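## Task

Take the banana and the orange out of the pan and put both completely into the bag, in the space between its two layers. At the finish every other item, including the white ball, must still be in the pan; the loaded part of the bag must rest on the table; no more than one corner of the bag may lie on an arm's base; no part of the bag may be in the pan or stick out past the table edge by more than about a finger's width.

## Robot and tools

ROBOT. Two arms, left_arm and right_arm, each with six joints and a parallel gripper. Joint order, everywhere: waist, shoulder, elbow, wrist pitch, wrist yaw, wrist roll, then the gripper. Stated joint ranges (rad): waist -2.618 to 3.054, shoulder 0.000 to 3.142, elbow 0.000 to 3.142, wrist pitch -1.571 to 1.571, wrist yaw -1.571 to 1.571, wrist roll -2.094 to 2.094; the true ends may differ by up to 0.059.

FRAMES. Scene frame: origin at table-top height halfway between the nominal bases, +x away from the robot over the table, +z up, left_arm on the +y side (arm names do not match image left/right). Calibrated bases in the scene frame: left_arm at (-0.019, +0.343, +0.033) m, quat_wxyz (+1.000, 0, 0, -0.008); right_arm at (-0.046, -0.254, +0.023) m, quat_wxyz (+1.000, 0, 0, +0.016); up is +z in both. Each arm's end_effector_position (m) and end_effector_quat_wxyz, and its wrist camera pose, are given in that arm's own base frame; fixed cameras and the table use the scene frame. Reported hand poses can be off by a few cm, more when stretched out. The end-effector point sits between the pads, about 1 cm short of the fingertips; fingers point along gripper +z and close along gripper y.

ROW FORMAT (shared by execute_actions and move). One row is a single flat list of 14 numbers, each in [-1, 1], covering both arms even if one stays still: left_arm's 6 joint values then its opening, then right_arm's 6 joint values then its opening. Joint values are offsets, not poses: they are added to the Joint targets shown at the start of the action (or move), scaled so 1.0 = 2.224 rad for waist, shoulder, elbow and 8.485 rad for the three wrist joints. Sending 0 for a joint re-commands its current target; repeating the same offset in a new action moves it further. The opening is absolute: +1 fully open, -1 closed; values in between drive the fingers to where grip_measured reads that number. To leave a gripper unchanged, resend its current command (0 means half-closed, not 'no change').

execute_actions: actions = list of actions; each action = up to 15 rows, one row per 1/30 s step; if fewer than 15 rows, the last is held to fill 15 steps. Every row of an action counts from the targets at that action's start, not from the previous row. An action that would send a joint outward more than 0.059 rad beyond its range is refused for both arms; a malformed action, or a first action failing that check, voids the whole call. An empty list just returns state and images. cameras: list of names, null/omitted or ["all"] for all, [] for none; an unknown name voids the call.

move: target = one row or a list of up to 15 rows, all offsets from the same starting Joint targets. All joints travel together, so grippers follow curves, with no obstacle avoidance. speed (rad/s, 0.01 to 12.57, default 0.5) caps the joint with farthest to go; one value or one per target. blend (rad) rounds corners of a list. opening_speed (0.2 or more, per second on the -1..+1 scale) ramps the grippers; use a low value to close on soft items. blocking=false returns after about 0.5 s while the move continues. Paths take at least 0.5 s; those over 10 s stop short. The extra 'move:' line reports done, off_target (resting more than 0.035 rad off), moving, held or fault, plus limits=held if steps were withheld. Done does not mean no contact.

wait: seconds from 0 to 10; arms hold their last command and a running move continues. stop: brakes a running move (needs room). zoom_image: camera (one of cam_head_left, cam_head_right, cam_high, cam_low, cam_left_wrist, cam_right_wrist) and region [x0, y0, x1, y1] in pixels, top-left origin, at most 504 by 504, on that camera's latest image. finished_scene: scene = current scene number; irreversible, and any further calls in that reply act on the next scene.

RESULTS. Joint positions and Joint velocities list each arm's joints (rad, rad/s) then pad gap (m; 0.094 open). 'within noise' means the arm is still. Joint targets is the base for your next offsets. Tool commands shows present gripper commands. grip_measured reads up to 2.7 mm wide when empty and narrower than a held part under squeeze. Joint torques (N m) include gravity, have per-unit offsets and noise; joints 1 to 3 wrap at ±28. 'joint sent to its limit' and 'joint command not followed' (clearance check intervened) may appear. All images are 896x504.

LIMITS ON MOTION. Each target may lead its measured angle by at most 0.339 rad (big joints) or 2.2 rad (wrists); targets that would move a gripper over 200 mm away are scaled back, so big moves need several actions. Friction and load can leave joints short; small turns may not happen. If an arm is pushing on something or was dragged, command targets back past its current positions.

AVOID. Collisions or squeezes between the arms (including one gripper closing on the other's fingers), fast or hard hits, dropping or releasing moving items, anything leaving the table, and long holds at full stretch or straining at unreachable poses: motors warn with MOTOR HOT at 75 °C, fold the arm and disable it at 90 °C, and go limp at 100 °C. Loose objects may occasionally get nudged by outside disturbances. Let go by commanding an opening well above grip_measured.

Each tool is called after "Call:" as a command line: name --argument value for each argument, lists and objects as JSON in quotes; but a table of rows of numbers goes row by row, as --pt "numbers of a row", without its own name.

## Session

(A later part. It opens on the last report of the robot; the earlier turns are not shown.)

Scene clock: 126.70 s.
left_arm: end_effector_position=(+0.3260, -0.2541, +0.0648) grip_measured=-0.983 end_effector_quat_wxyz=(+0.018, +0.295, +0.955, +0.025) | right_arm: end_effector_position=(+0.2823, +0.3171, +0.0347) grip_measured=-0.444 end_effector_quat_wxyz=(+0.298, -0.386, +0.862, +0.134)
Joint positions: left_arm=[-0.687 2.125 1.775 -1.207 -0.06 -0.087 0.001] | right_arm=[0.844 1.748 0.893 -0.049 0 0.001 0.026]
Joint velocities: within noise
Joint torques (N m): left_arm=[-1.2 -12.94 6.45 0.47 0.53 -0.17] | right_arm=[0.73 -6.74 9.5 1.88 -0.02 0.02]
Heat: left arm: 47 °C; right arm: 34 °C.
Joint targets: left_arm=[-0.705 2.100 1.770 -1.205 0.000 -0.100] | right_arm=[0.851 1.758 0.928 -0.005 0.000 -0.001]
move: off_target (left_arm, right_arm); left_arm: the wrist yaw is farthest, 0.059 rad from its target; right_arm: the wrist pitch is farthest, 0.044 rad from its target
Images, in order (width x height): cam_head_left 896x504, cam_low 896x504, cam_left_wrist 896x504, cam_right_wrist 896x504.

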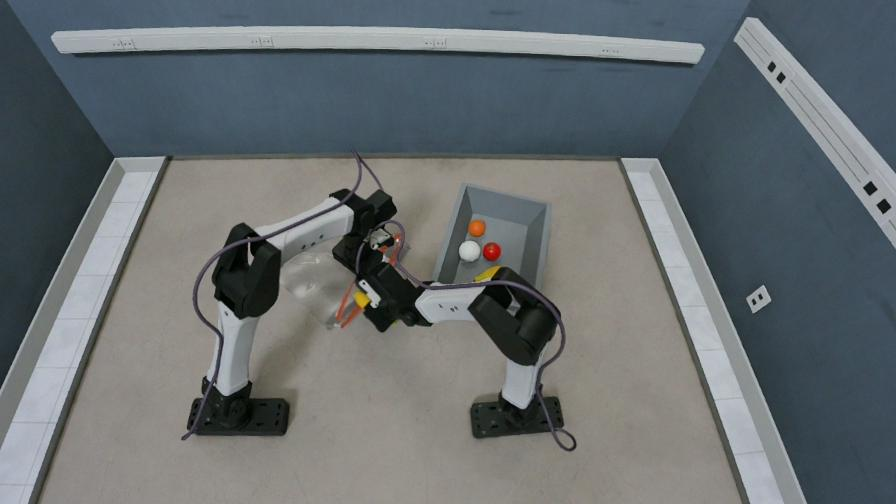

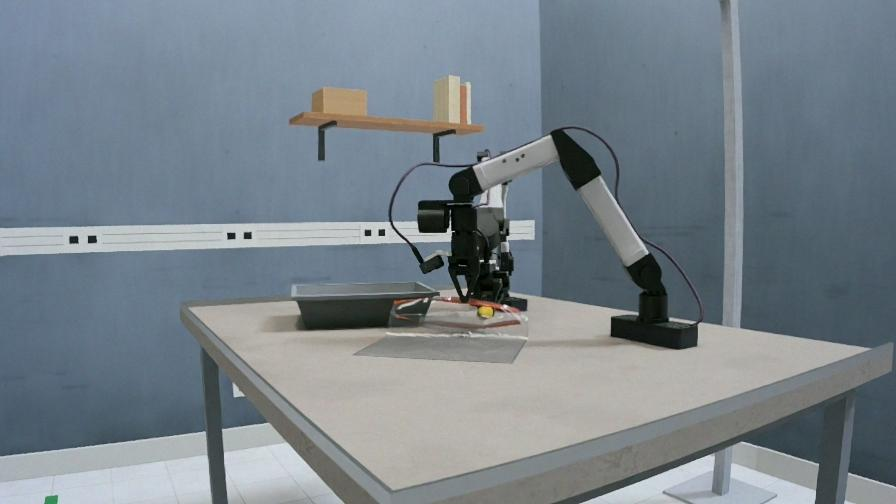

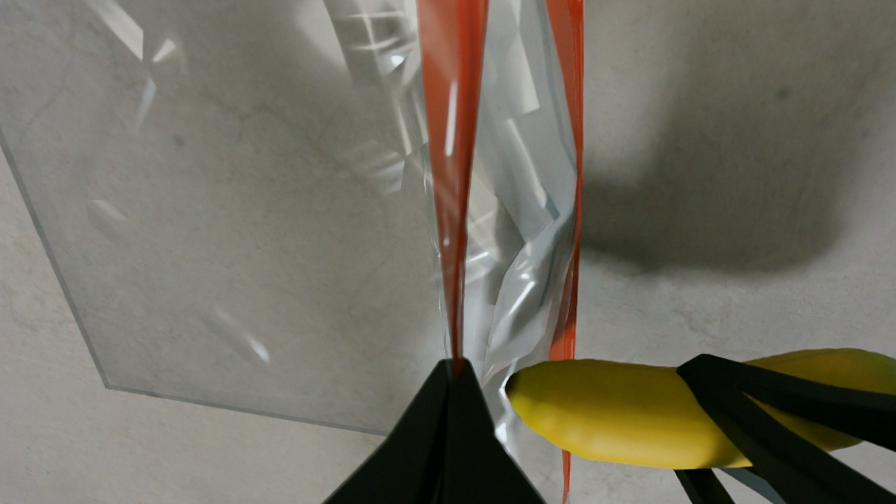

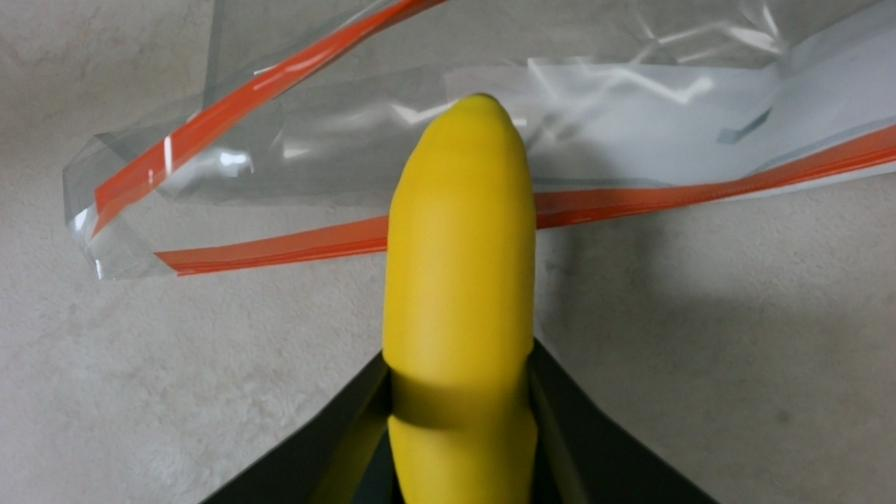

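Call:
move --pt "0 0 0 0 0 0 -1 0 -0.0985 -0.1484 0.0266 0 0 -0.6" --pt "0.1043 -0.0139 -0.0571 0.0113 -0.0471 0.0276 -1 0 -0.0985 -0.1484 0.0266 0 0 -0.6" --speed 0.2 --cameras '["cam_left_wrist","cam_right_wrist","cam_low","cam_head_left"]'

Call:
zoom_image --camera "cam_low" --region '[340, 230, 560, 390]'

Call:
zoom_image --camera "cam_head_left" --region '[260, 160, 500, 380]'

Scene clock: 132.63 s.
left_arm: end_effector_position=(+0.3856, -0.1266, +0.0538) grip_measured=-0.983 end_effector_quat_wxyz=(+0.032, +0.290, +0.938, +0.188) | right_arm: end_effector_position=(+0.2554, +0.2871, +0.0379) grip_measured=-0.444 end_effector_quat_wxyz=(+0.355, -0.377, +0.841, +0.160)
Joint positions: left_arm=[-0.476 2.106 1.653 -1.12 -0.383 0.123 0.001] | right_arm=[0.844 1.571 0.6 0.199 0 0.001 0.026]
Joint velocities: within noise
Joint torques (N m): left_arm=[0.44 -13.55 5.85 0.51 -0.35 0.02] | right_arm=[0.76 -8.65 5.68 1.81 -0.03 0.02]
Heat: left arm: 48 °C; right arm: 34 °C.
Joint targets: left_arm=[-0.473 2.069 1.643 -1.109 -0.400 0.134] | right_arm=[0.851 1.538 0.598 0.221 0.000 -0.001]
move: off_target (left_arm); left_arm: the shoulder is farthest, 0.037 rad from its target
Images, in order (width x height): cam_head_left 896x504, cam_low 896x504, cam_left_wrist 896x504, cam_right_wrist 896x504.

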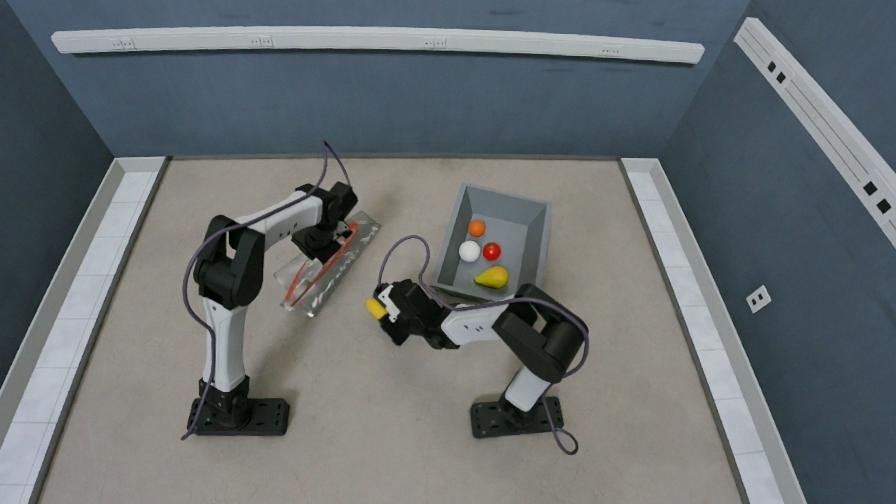

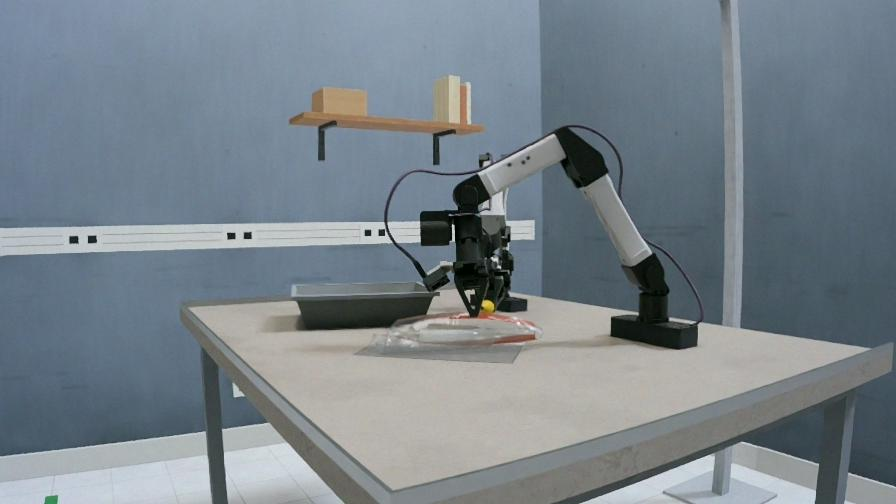

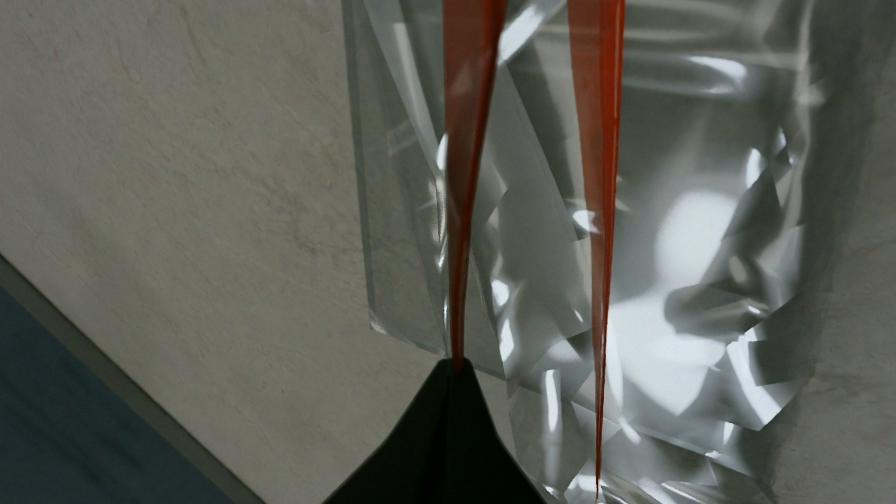

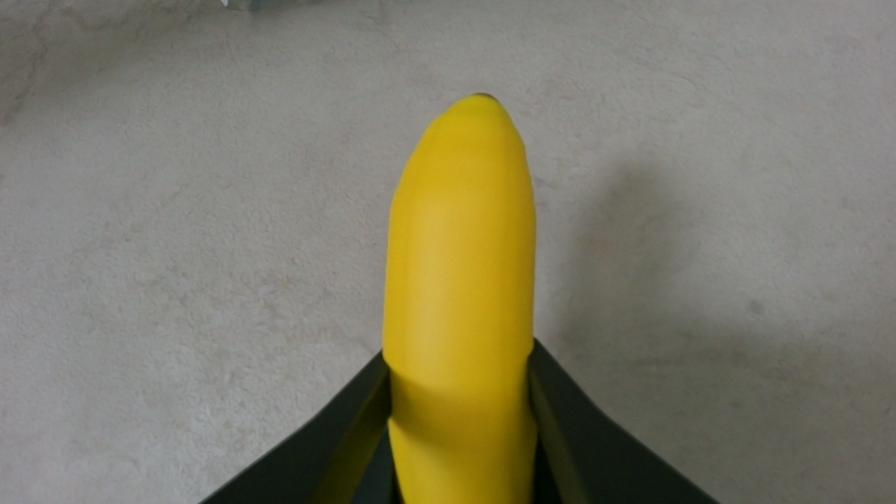

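Scaled by 2.291 from the camera's 896x504 image, which has a finer 1280x720 frame.

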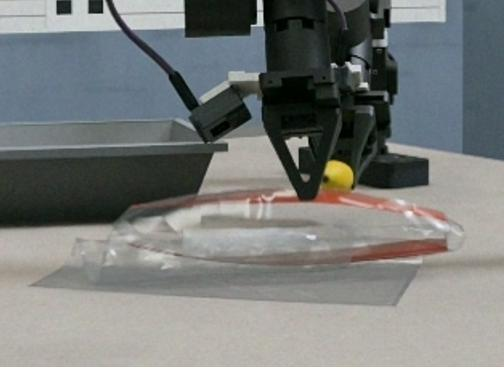

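Scaled by 2.100 from the camera's 896x504 image, which has a finer 1280x720 frame.

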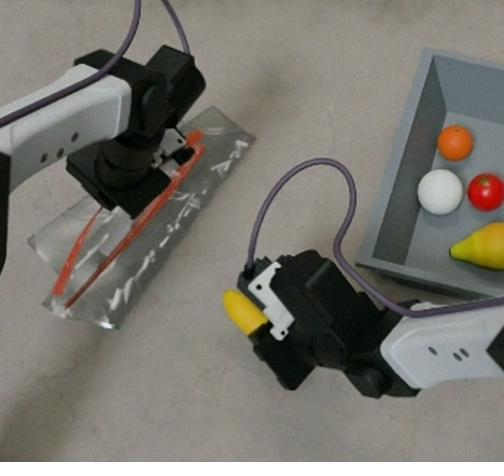

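Call:
move --pt "0 0 0 0 0 0 -1 0 -0.1718 -0.1201 -0.0137 0 0 -0.6" --pt "0 0 0 0 0.0943 0 -1 0 -0.1718 -0.1201 -0.0137 0 0 -0.6" --speed 0.35 --cameras '["cam_left_wrist","cam_right_wrist","cam_low","cam_head_left"]'

Call:
zoom_image --camera "cam_low" --region '[340, 230, 560, 390]'

Call:
zoom_image --camera "cam_head_left" --region '[260, 160, 500, 380]'

Scene clock: 137.40 s.
left_arm: end_effector_position=(+0.3268, -0.2409, +0.0538) grip_measured=-0.983 end_effector_quat_wxyz=(-0.034, +0.290, +0.938, -0.187) | right_arm: end_effector_position=(+0.2042, +0.2295, +0.0479) grip_measured=-0.444 end_effector_quat_wxyz=(+0.367, -0.374, +0.836, +0.165)
Joint positions: left_arm=[-0.476 2.106 1.653 -1.119 0.383 0.124 0.001] | right_arm=[0.844 1.175 0.333 0.099 0 0.001 0.026]
Joint velocities: within noise
Joint torques (N m): left_arm=[0.42 -13.57 5.85 0.52 0.42 0.08] | right_arm=[0.77 -4.53 6.2 1.68 -0.03 0.03]
Heat: left arm: 50 °C; right arm: 34 °C.
Joint targets: left_arm=[-0.473 2.069 1.643 -1.109 0.400 0.134] | right_arm=[0.851 1.156 0.331 0.105 0.000 -0.001]
move: off_target (left_arm); left_arm: the shoulder is farthest, 0.037 rad from its target
Images, in order (width x height): cam_head_left 896x504, cam_low 896x504, cam_left_wrist 896x504, cam_right_wrist 896x504.

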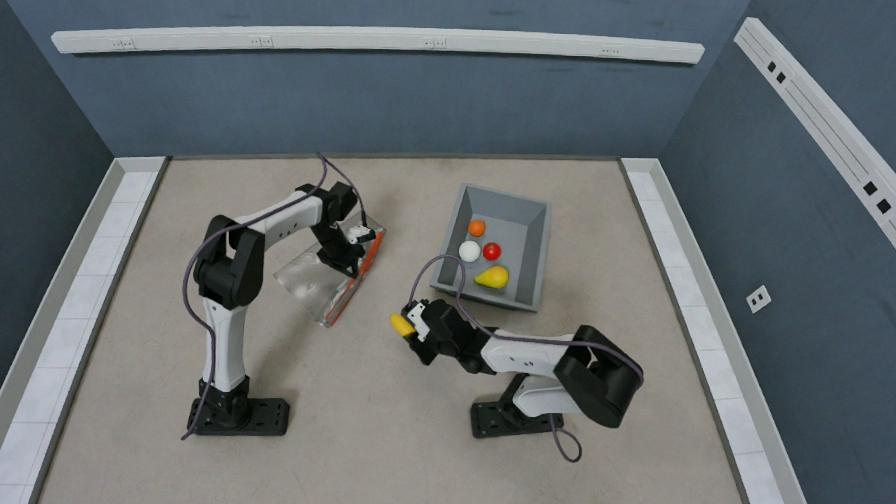

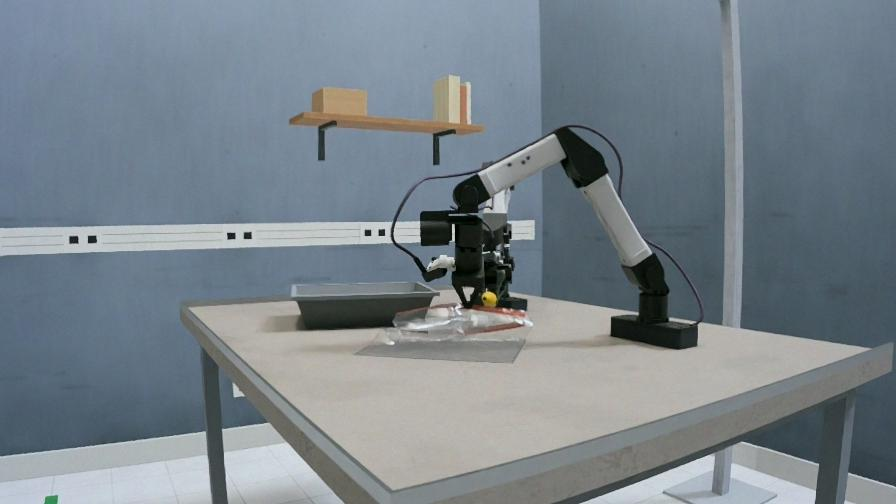

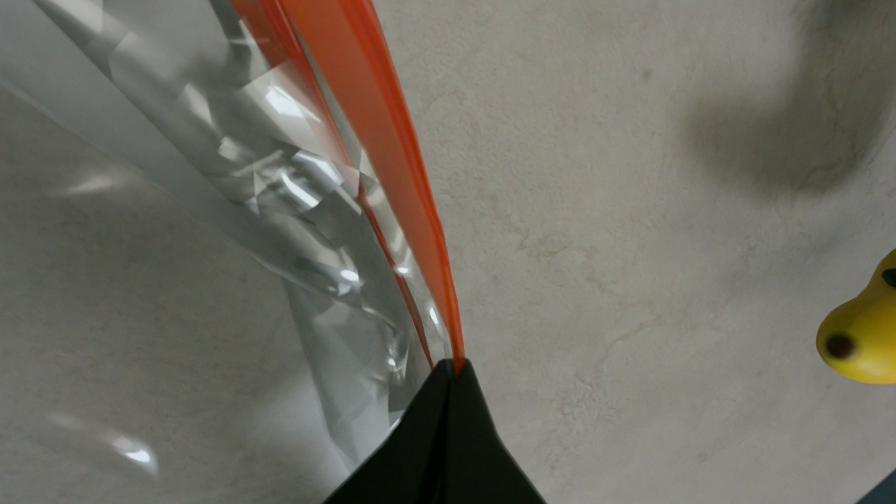

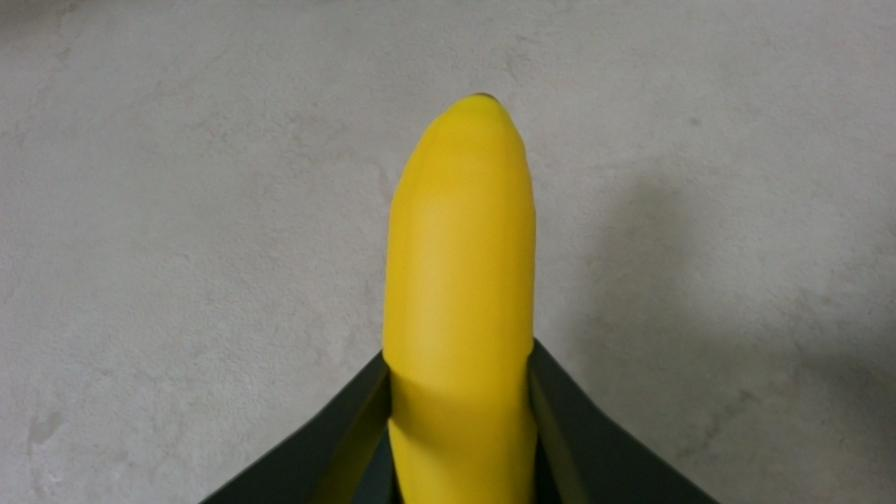

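Scaled by 2.291 from the camera's 896x504 image, which has a finer 1280x720 frame.

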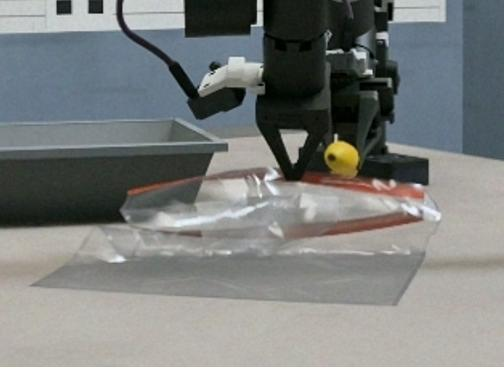

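Scaled by 2.100 from the camera's 896x504 image, which has a finer 1280x720 frame.

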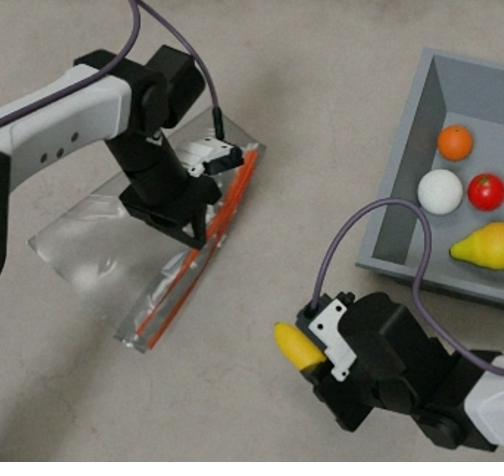

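Call:
move --target '[-0.04,-0.018,0,0,0,0,-1,0,0,0,0,0,0,-0.6]' --speed 0.1 --cameras '["cam_left_wrist","cam_right_wrist","cam_low","cam_head_left"]'

Call:
zoom_image --camera "cam_low" --region '[340, 230, 560, 390]'

Call:
zoom_image --camera "cam_head_left" --region '[260, 160, 500, 380]'

Scene clock: 139.17 s.
left_arm: end_effector_position=(+0.3078, -0.2681, +0.0704) grip_measured=-0.983 end_effector_quat_wxyz=(-0.021, +0.332, +0.924, -0.191) | right_arm: end_effector_position=(+0.2042, +0.2295, +0.0479) grip_measured=-0.444 end_effector_quat_wxyz=(+0.367, -0.374, +0.836, +0.165)
Joint positions: left_arm=[-0.558 2.063 1.653 -1.119 0.385 0.124 0.001] | right_arm=[0.844 1.175 0.333 0.099 0 0.001 0.026]
Joint velocities: within noise
Joint torques (N m): left_arm=[-0.12 -13.11 6 0.6 0.39 0.07] | right_arm=[0.75 -4.52 6.19 1.69 -0.03 0.03]
Heat: left arm: 51 °C; right arm: 34 °C.
Joint targets: left_arm=[-0.562 2.029 1.643 -1.109 0.400 0.134] | right_arm=[0.851 1.156 0.331 0.105 0.000 -0.001]
move: done
Images, in order (width x height): cam_head_left 896x504, cam_low 896x504, cam_left_wrist 896x504, cam_right_wrist 896x504.

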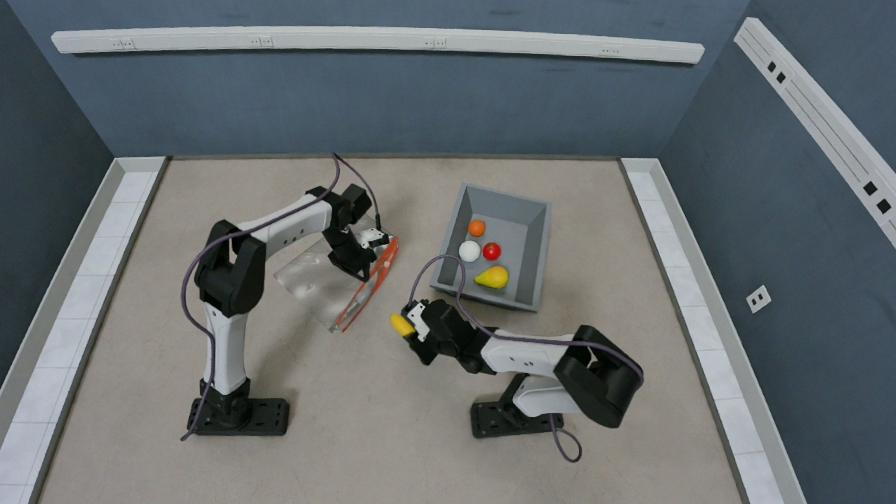

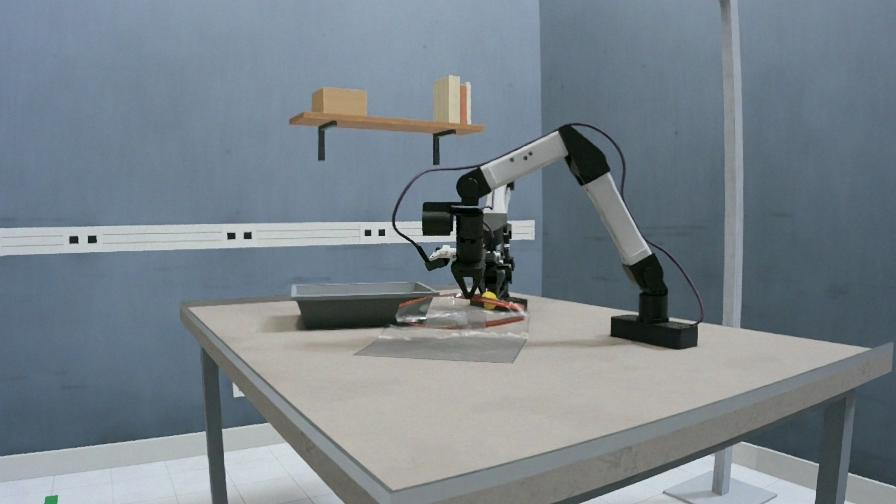

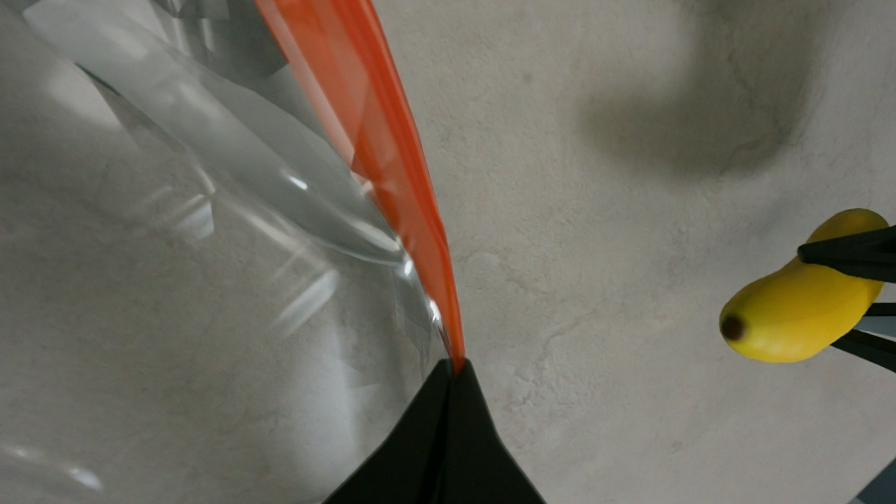

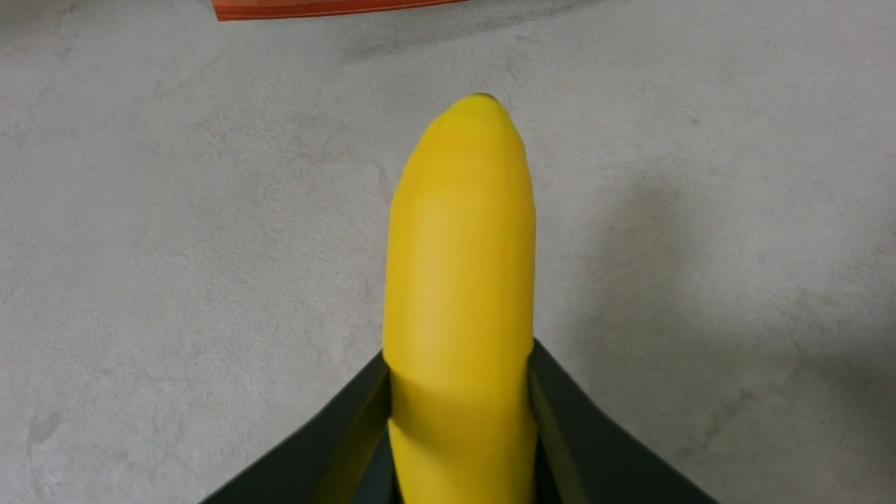

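Scaled by 2.291 from the camera's 896x504 image, which has a finer 1280x720 frame.

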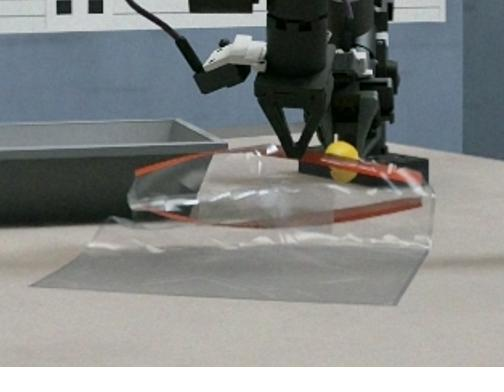

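Scaled by 2.100 from the camera's 896x504 image, which has a finer 1280x720 frame.

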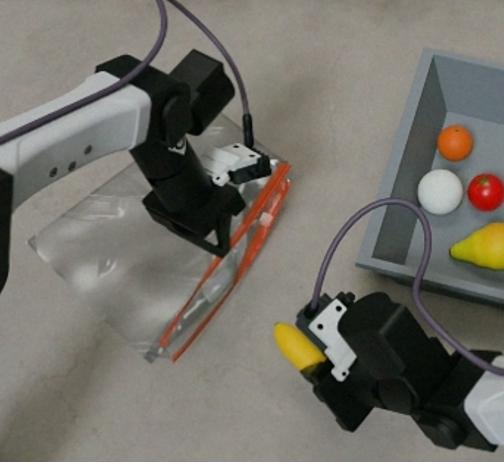

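Call:
move --pt "0 0 0 0 0 0 -1 0.0085 0.1488 0.1052 0.0061 0 0 -0.6" --pt "0 0 0 0 0 0 -1 0.0085 0.2338 0.1906 0.006 0 0 -0.6" --speed 0.25 --blend 0.05 --cameras '["cam_left_wrist","cam_right_wrist","cam_low","cam_head_left"]'

Call:
zoom_image --camera "cam_low" --region '[340, 230, 560, 390]'

Call:
zoom_image --camera "cam_head_left" --region '[260, 160, 500, 380]'

Scene clock: 142.40 s.
left_arm: end_effector_position=(+0.3078, -0.2681, +0.0704) grip_measured=-0.983 end_effector_quat_wxyz=(-0.021, +0.332, +0.924, -0.191) | right_arm: end_effector_position=(+0.2666, +0.3113, +0.0381) grip_measured=-0.444 end_effector_quat_wxyz=(+0.342, -0.387, +0.842, +0.157)
Joint positions: left_arm=[-0.558 2.063 1.653 -1.119 0.385 0.124 0.001] | right_arm=[0.863 1.666 0.729 0.138 0 0.001 0.026]
Joint velocities: within noise
Joint torques (N m): left_arm=[-0.12 -13.08 6.01 0.6 0.39 0.07] | right_arm=[0.76 -5.83 8.43 1.74 -0.03 0.03]
Heat: left arm: 50 °C; right arm: 34 °C.
Joint targets: left_arm=[-0.562 2.029 1.643 -1.109 0.400 0.134] | right_arm=[0.870 1.677 0.755 0.156 0.000 -0.001]
move: done
Images, in order (width x height): cam_head_left 896x504, cam_low 896x504, cam_left_wrist 896x504, cam_right_wrist 896x504.

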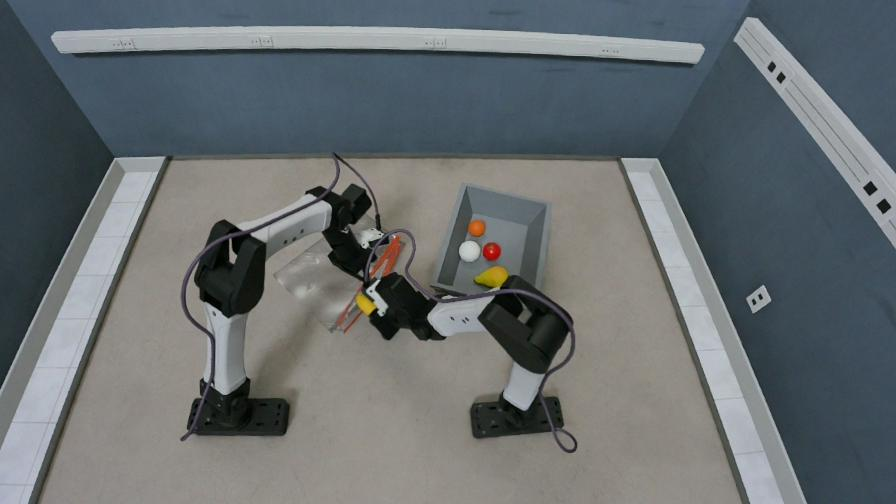

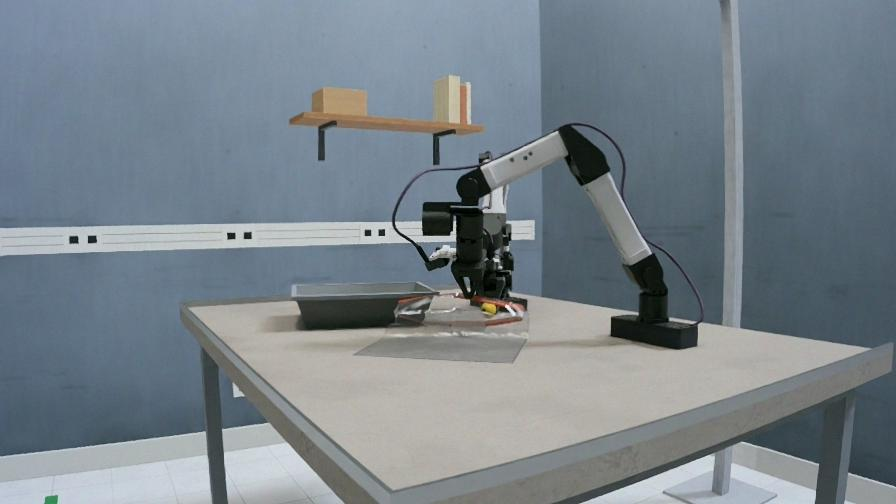

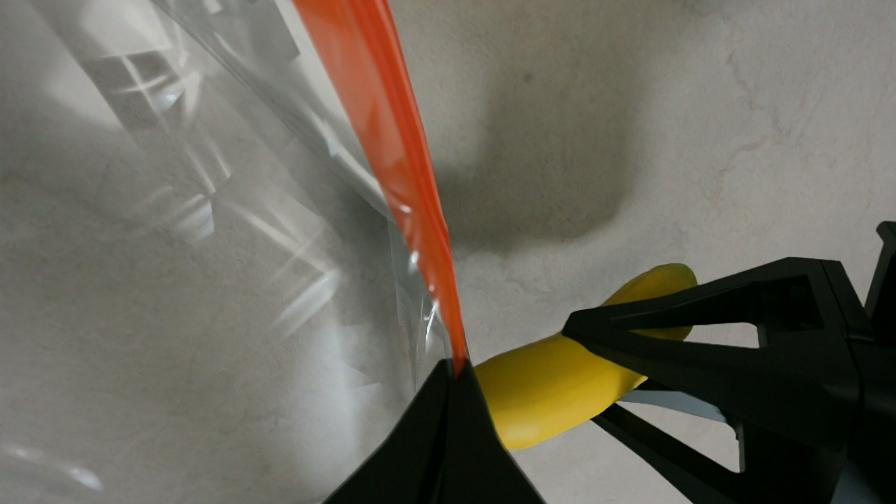

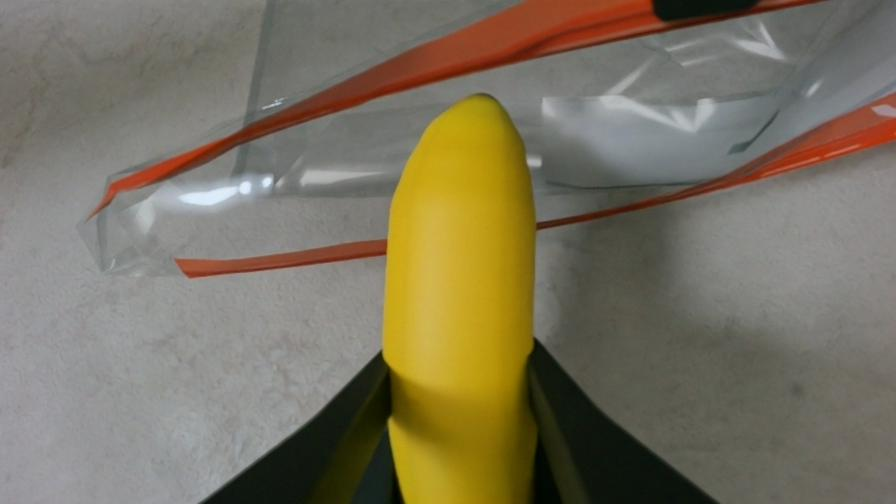

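Scaled by 2.291 from the camera's 896x504 image, which has a finer 1280x720 frame.

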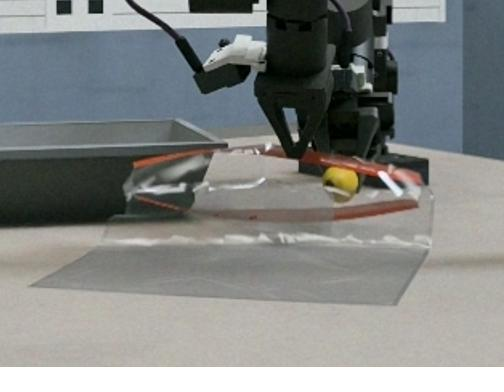

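Scaled by 2.100 from the camera's 896x504 image, which has a finer 1280x720 frame.

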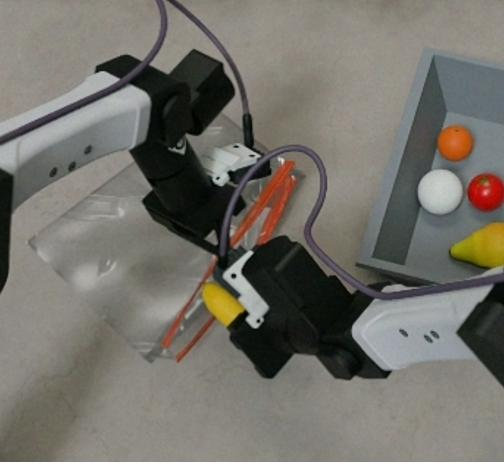

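Call:
move --target '[0,0,0,0,0,0,-1,0.004,0.0612,0.0742,-0.0034,0,0,-0.6]' --speed 0.12 --cameras '["cam_left_wrist","cam_right_wrist","cam_low","cam_head_left"]'

Call:
zoom_image --camera "cam_low" --region '[340, 230, 560, 390]'

Call:
zoom_image --camera "cam_head_left" --region '[260, 160, 500, 380]'

Scene clock: 144.50 s.
left_arm: end_effector_position=(+0.3085, -0.2682, +0.0704) grip_measured=-0.983 end_effector_quat_wxyz=(-0.020, +0.333, +0.923, -0.191) | right_arm: end_effector_position=(+0.2898, +0.3439, +0.0385) grip_measured=-0.444 end_effector_quat_wxyz=(+0.343, -0.390, +0.839, +0.160)
Joint positions: left_arm=[-0.557 2.063 1.653 -1.117 0.385 0.127 0.001] | right_arm=[0.871 1.799 0.888 0.117 0 0.001 0.026]
Joint velocities: within noise
Joint torques (N m): left_arm=[-0.18 -13.11 6.04 0.58 0.39 0.05] | right_arm=[0.84 -6.84 9.06 1.67 -0.02 0.02]
Heat: left arm: 50 °C; right arm: 34 °C.
Joint targets: left_arm=[-0.563 2.029 1.643 -1.109 0.400 0.134] | right_arm=[0.879 1.813 0.919 0.127 0.000 -0.001]
move: done
Images, in order (width x height): cam_head_left 896x504, cam_low 896x504, cam_left_wrist 896x504, cam_right_wrist 896x504.

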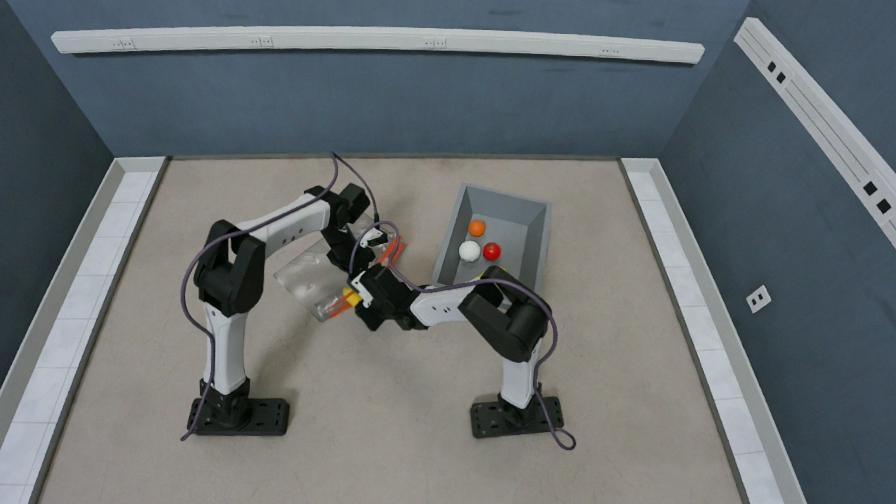

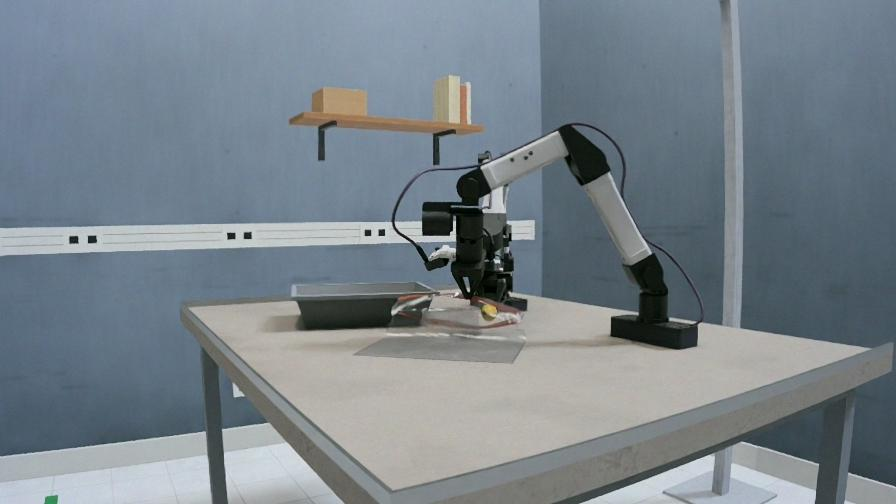

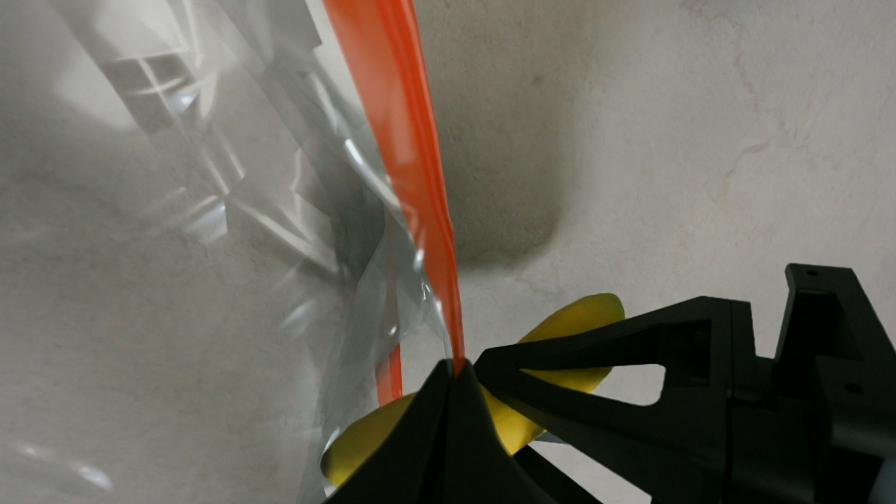

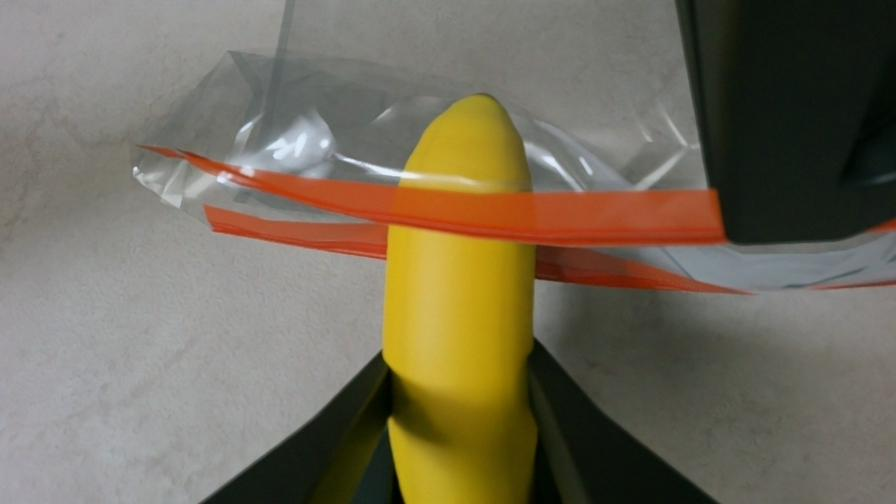

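Scaled by 2.291 from the camera's 896x504 image, which has a finer 1280x720 frame.

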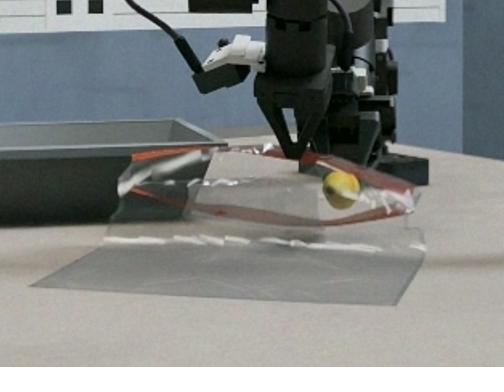

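Scaled by 2.100 from the camera's 896x504 image, which has a finer 1280x720 frame.

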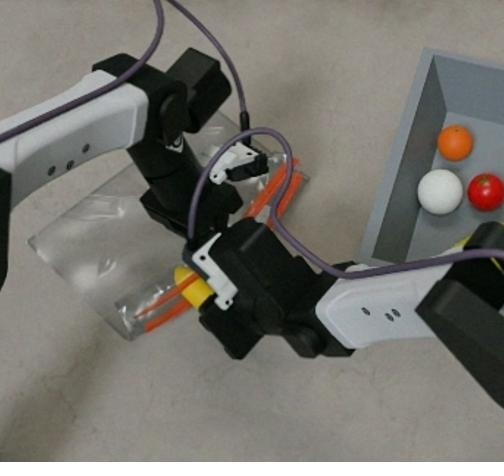

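Call:
move --target '[0,0,0,0,0,0,-1,0.008,0.03,0.041,-0.0025,0,0,-0.6]' --speed 0.12 --cameras '["cam_left_wrist","cam_right_wrist","cam_head_left"]'

Call:
zoom_image --camera "cam_head_left" --region '[260, 160, 500, 380]'

Scene clock: 145.97 s.
left_arm: end_effector_position=(+0.3185, -0.2548, +0.0670) grip_measured=-0.983 end_effector_quat_wxyz=(-0.010, +0.334, +0.928, -0.164) | right_arm: end_effector_position=(+0.2950, +0.3552, +0.0320) grip_measured=-0.444 end_effector_quat_wxyz=(+0.330, -0.393, +0.845, +0.151)
Joint positions: left_arm=[-0.538 2.063 1.653 -1.115 0.328 0.144 0.001] | right_arm=[0.882 1.86 0.966 0.065 0.011 0.008 0.026]
Joint velocities: within noise
Joint torques (N m): left_arm=[-1.62 -13.14 6.02 0.58 0.9 -0.12] | right_arm=[1.52 -6.84 10.35 1.92 -0.09 -0.08]
Heat: left arm: 50 °C; right arm: 34 °C.
Joint targets: left_arm=[-0.563 2.029 1.643 -1.109 0.400 0.134] | right_arm=[0.897 1.879 1.011 0.106 0.000 -0.001]
move: off_target (left_arm, right_arm); left_arm: the wrist yaw is farthest, 0.072 rad from its target; right_arm: the elbow is farthest, 0.044 rad from its target
Images, in order (width x height): cam_head_left 896x504, cam_left_wrist 896x504, cam_right_wrist 896x504.

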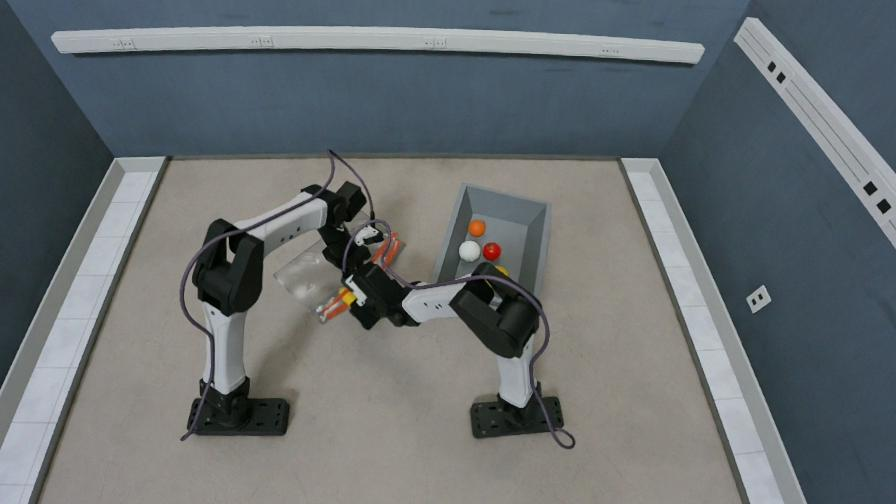

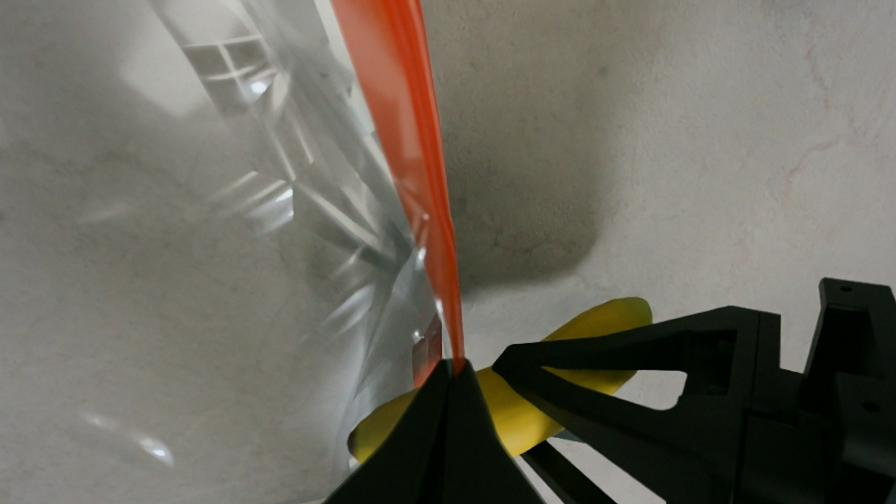

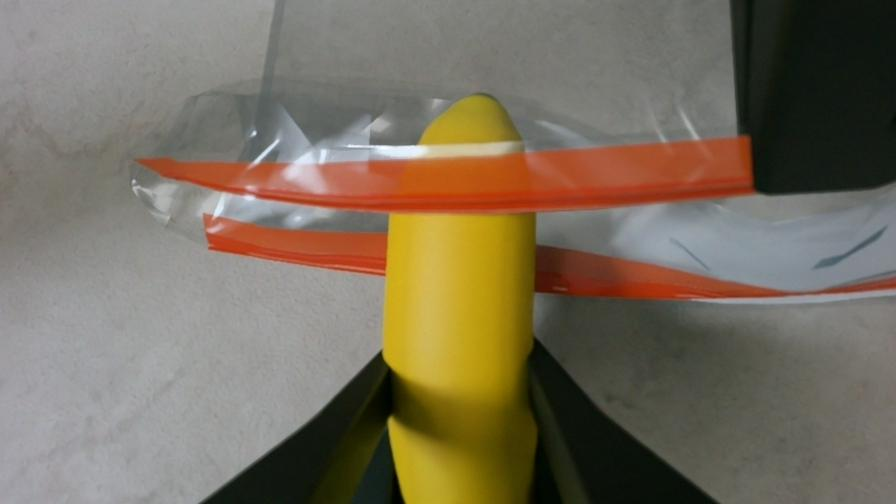

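Scaled by 2.100 from the camera's 896x504 image, which has a finer 1280x720 frame.

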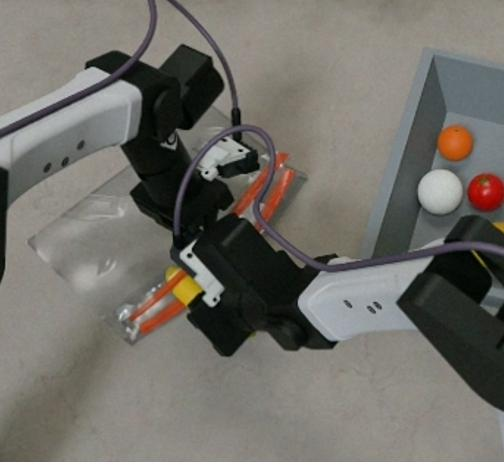

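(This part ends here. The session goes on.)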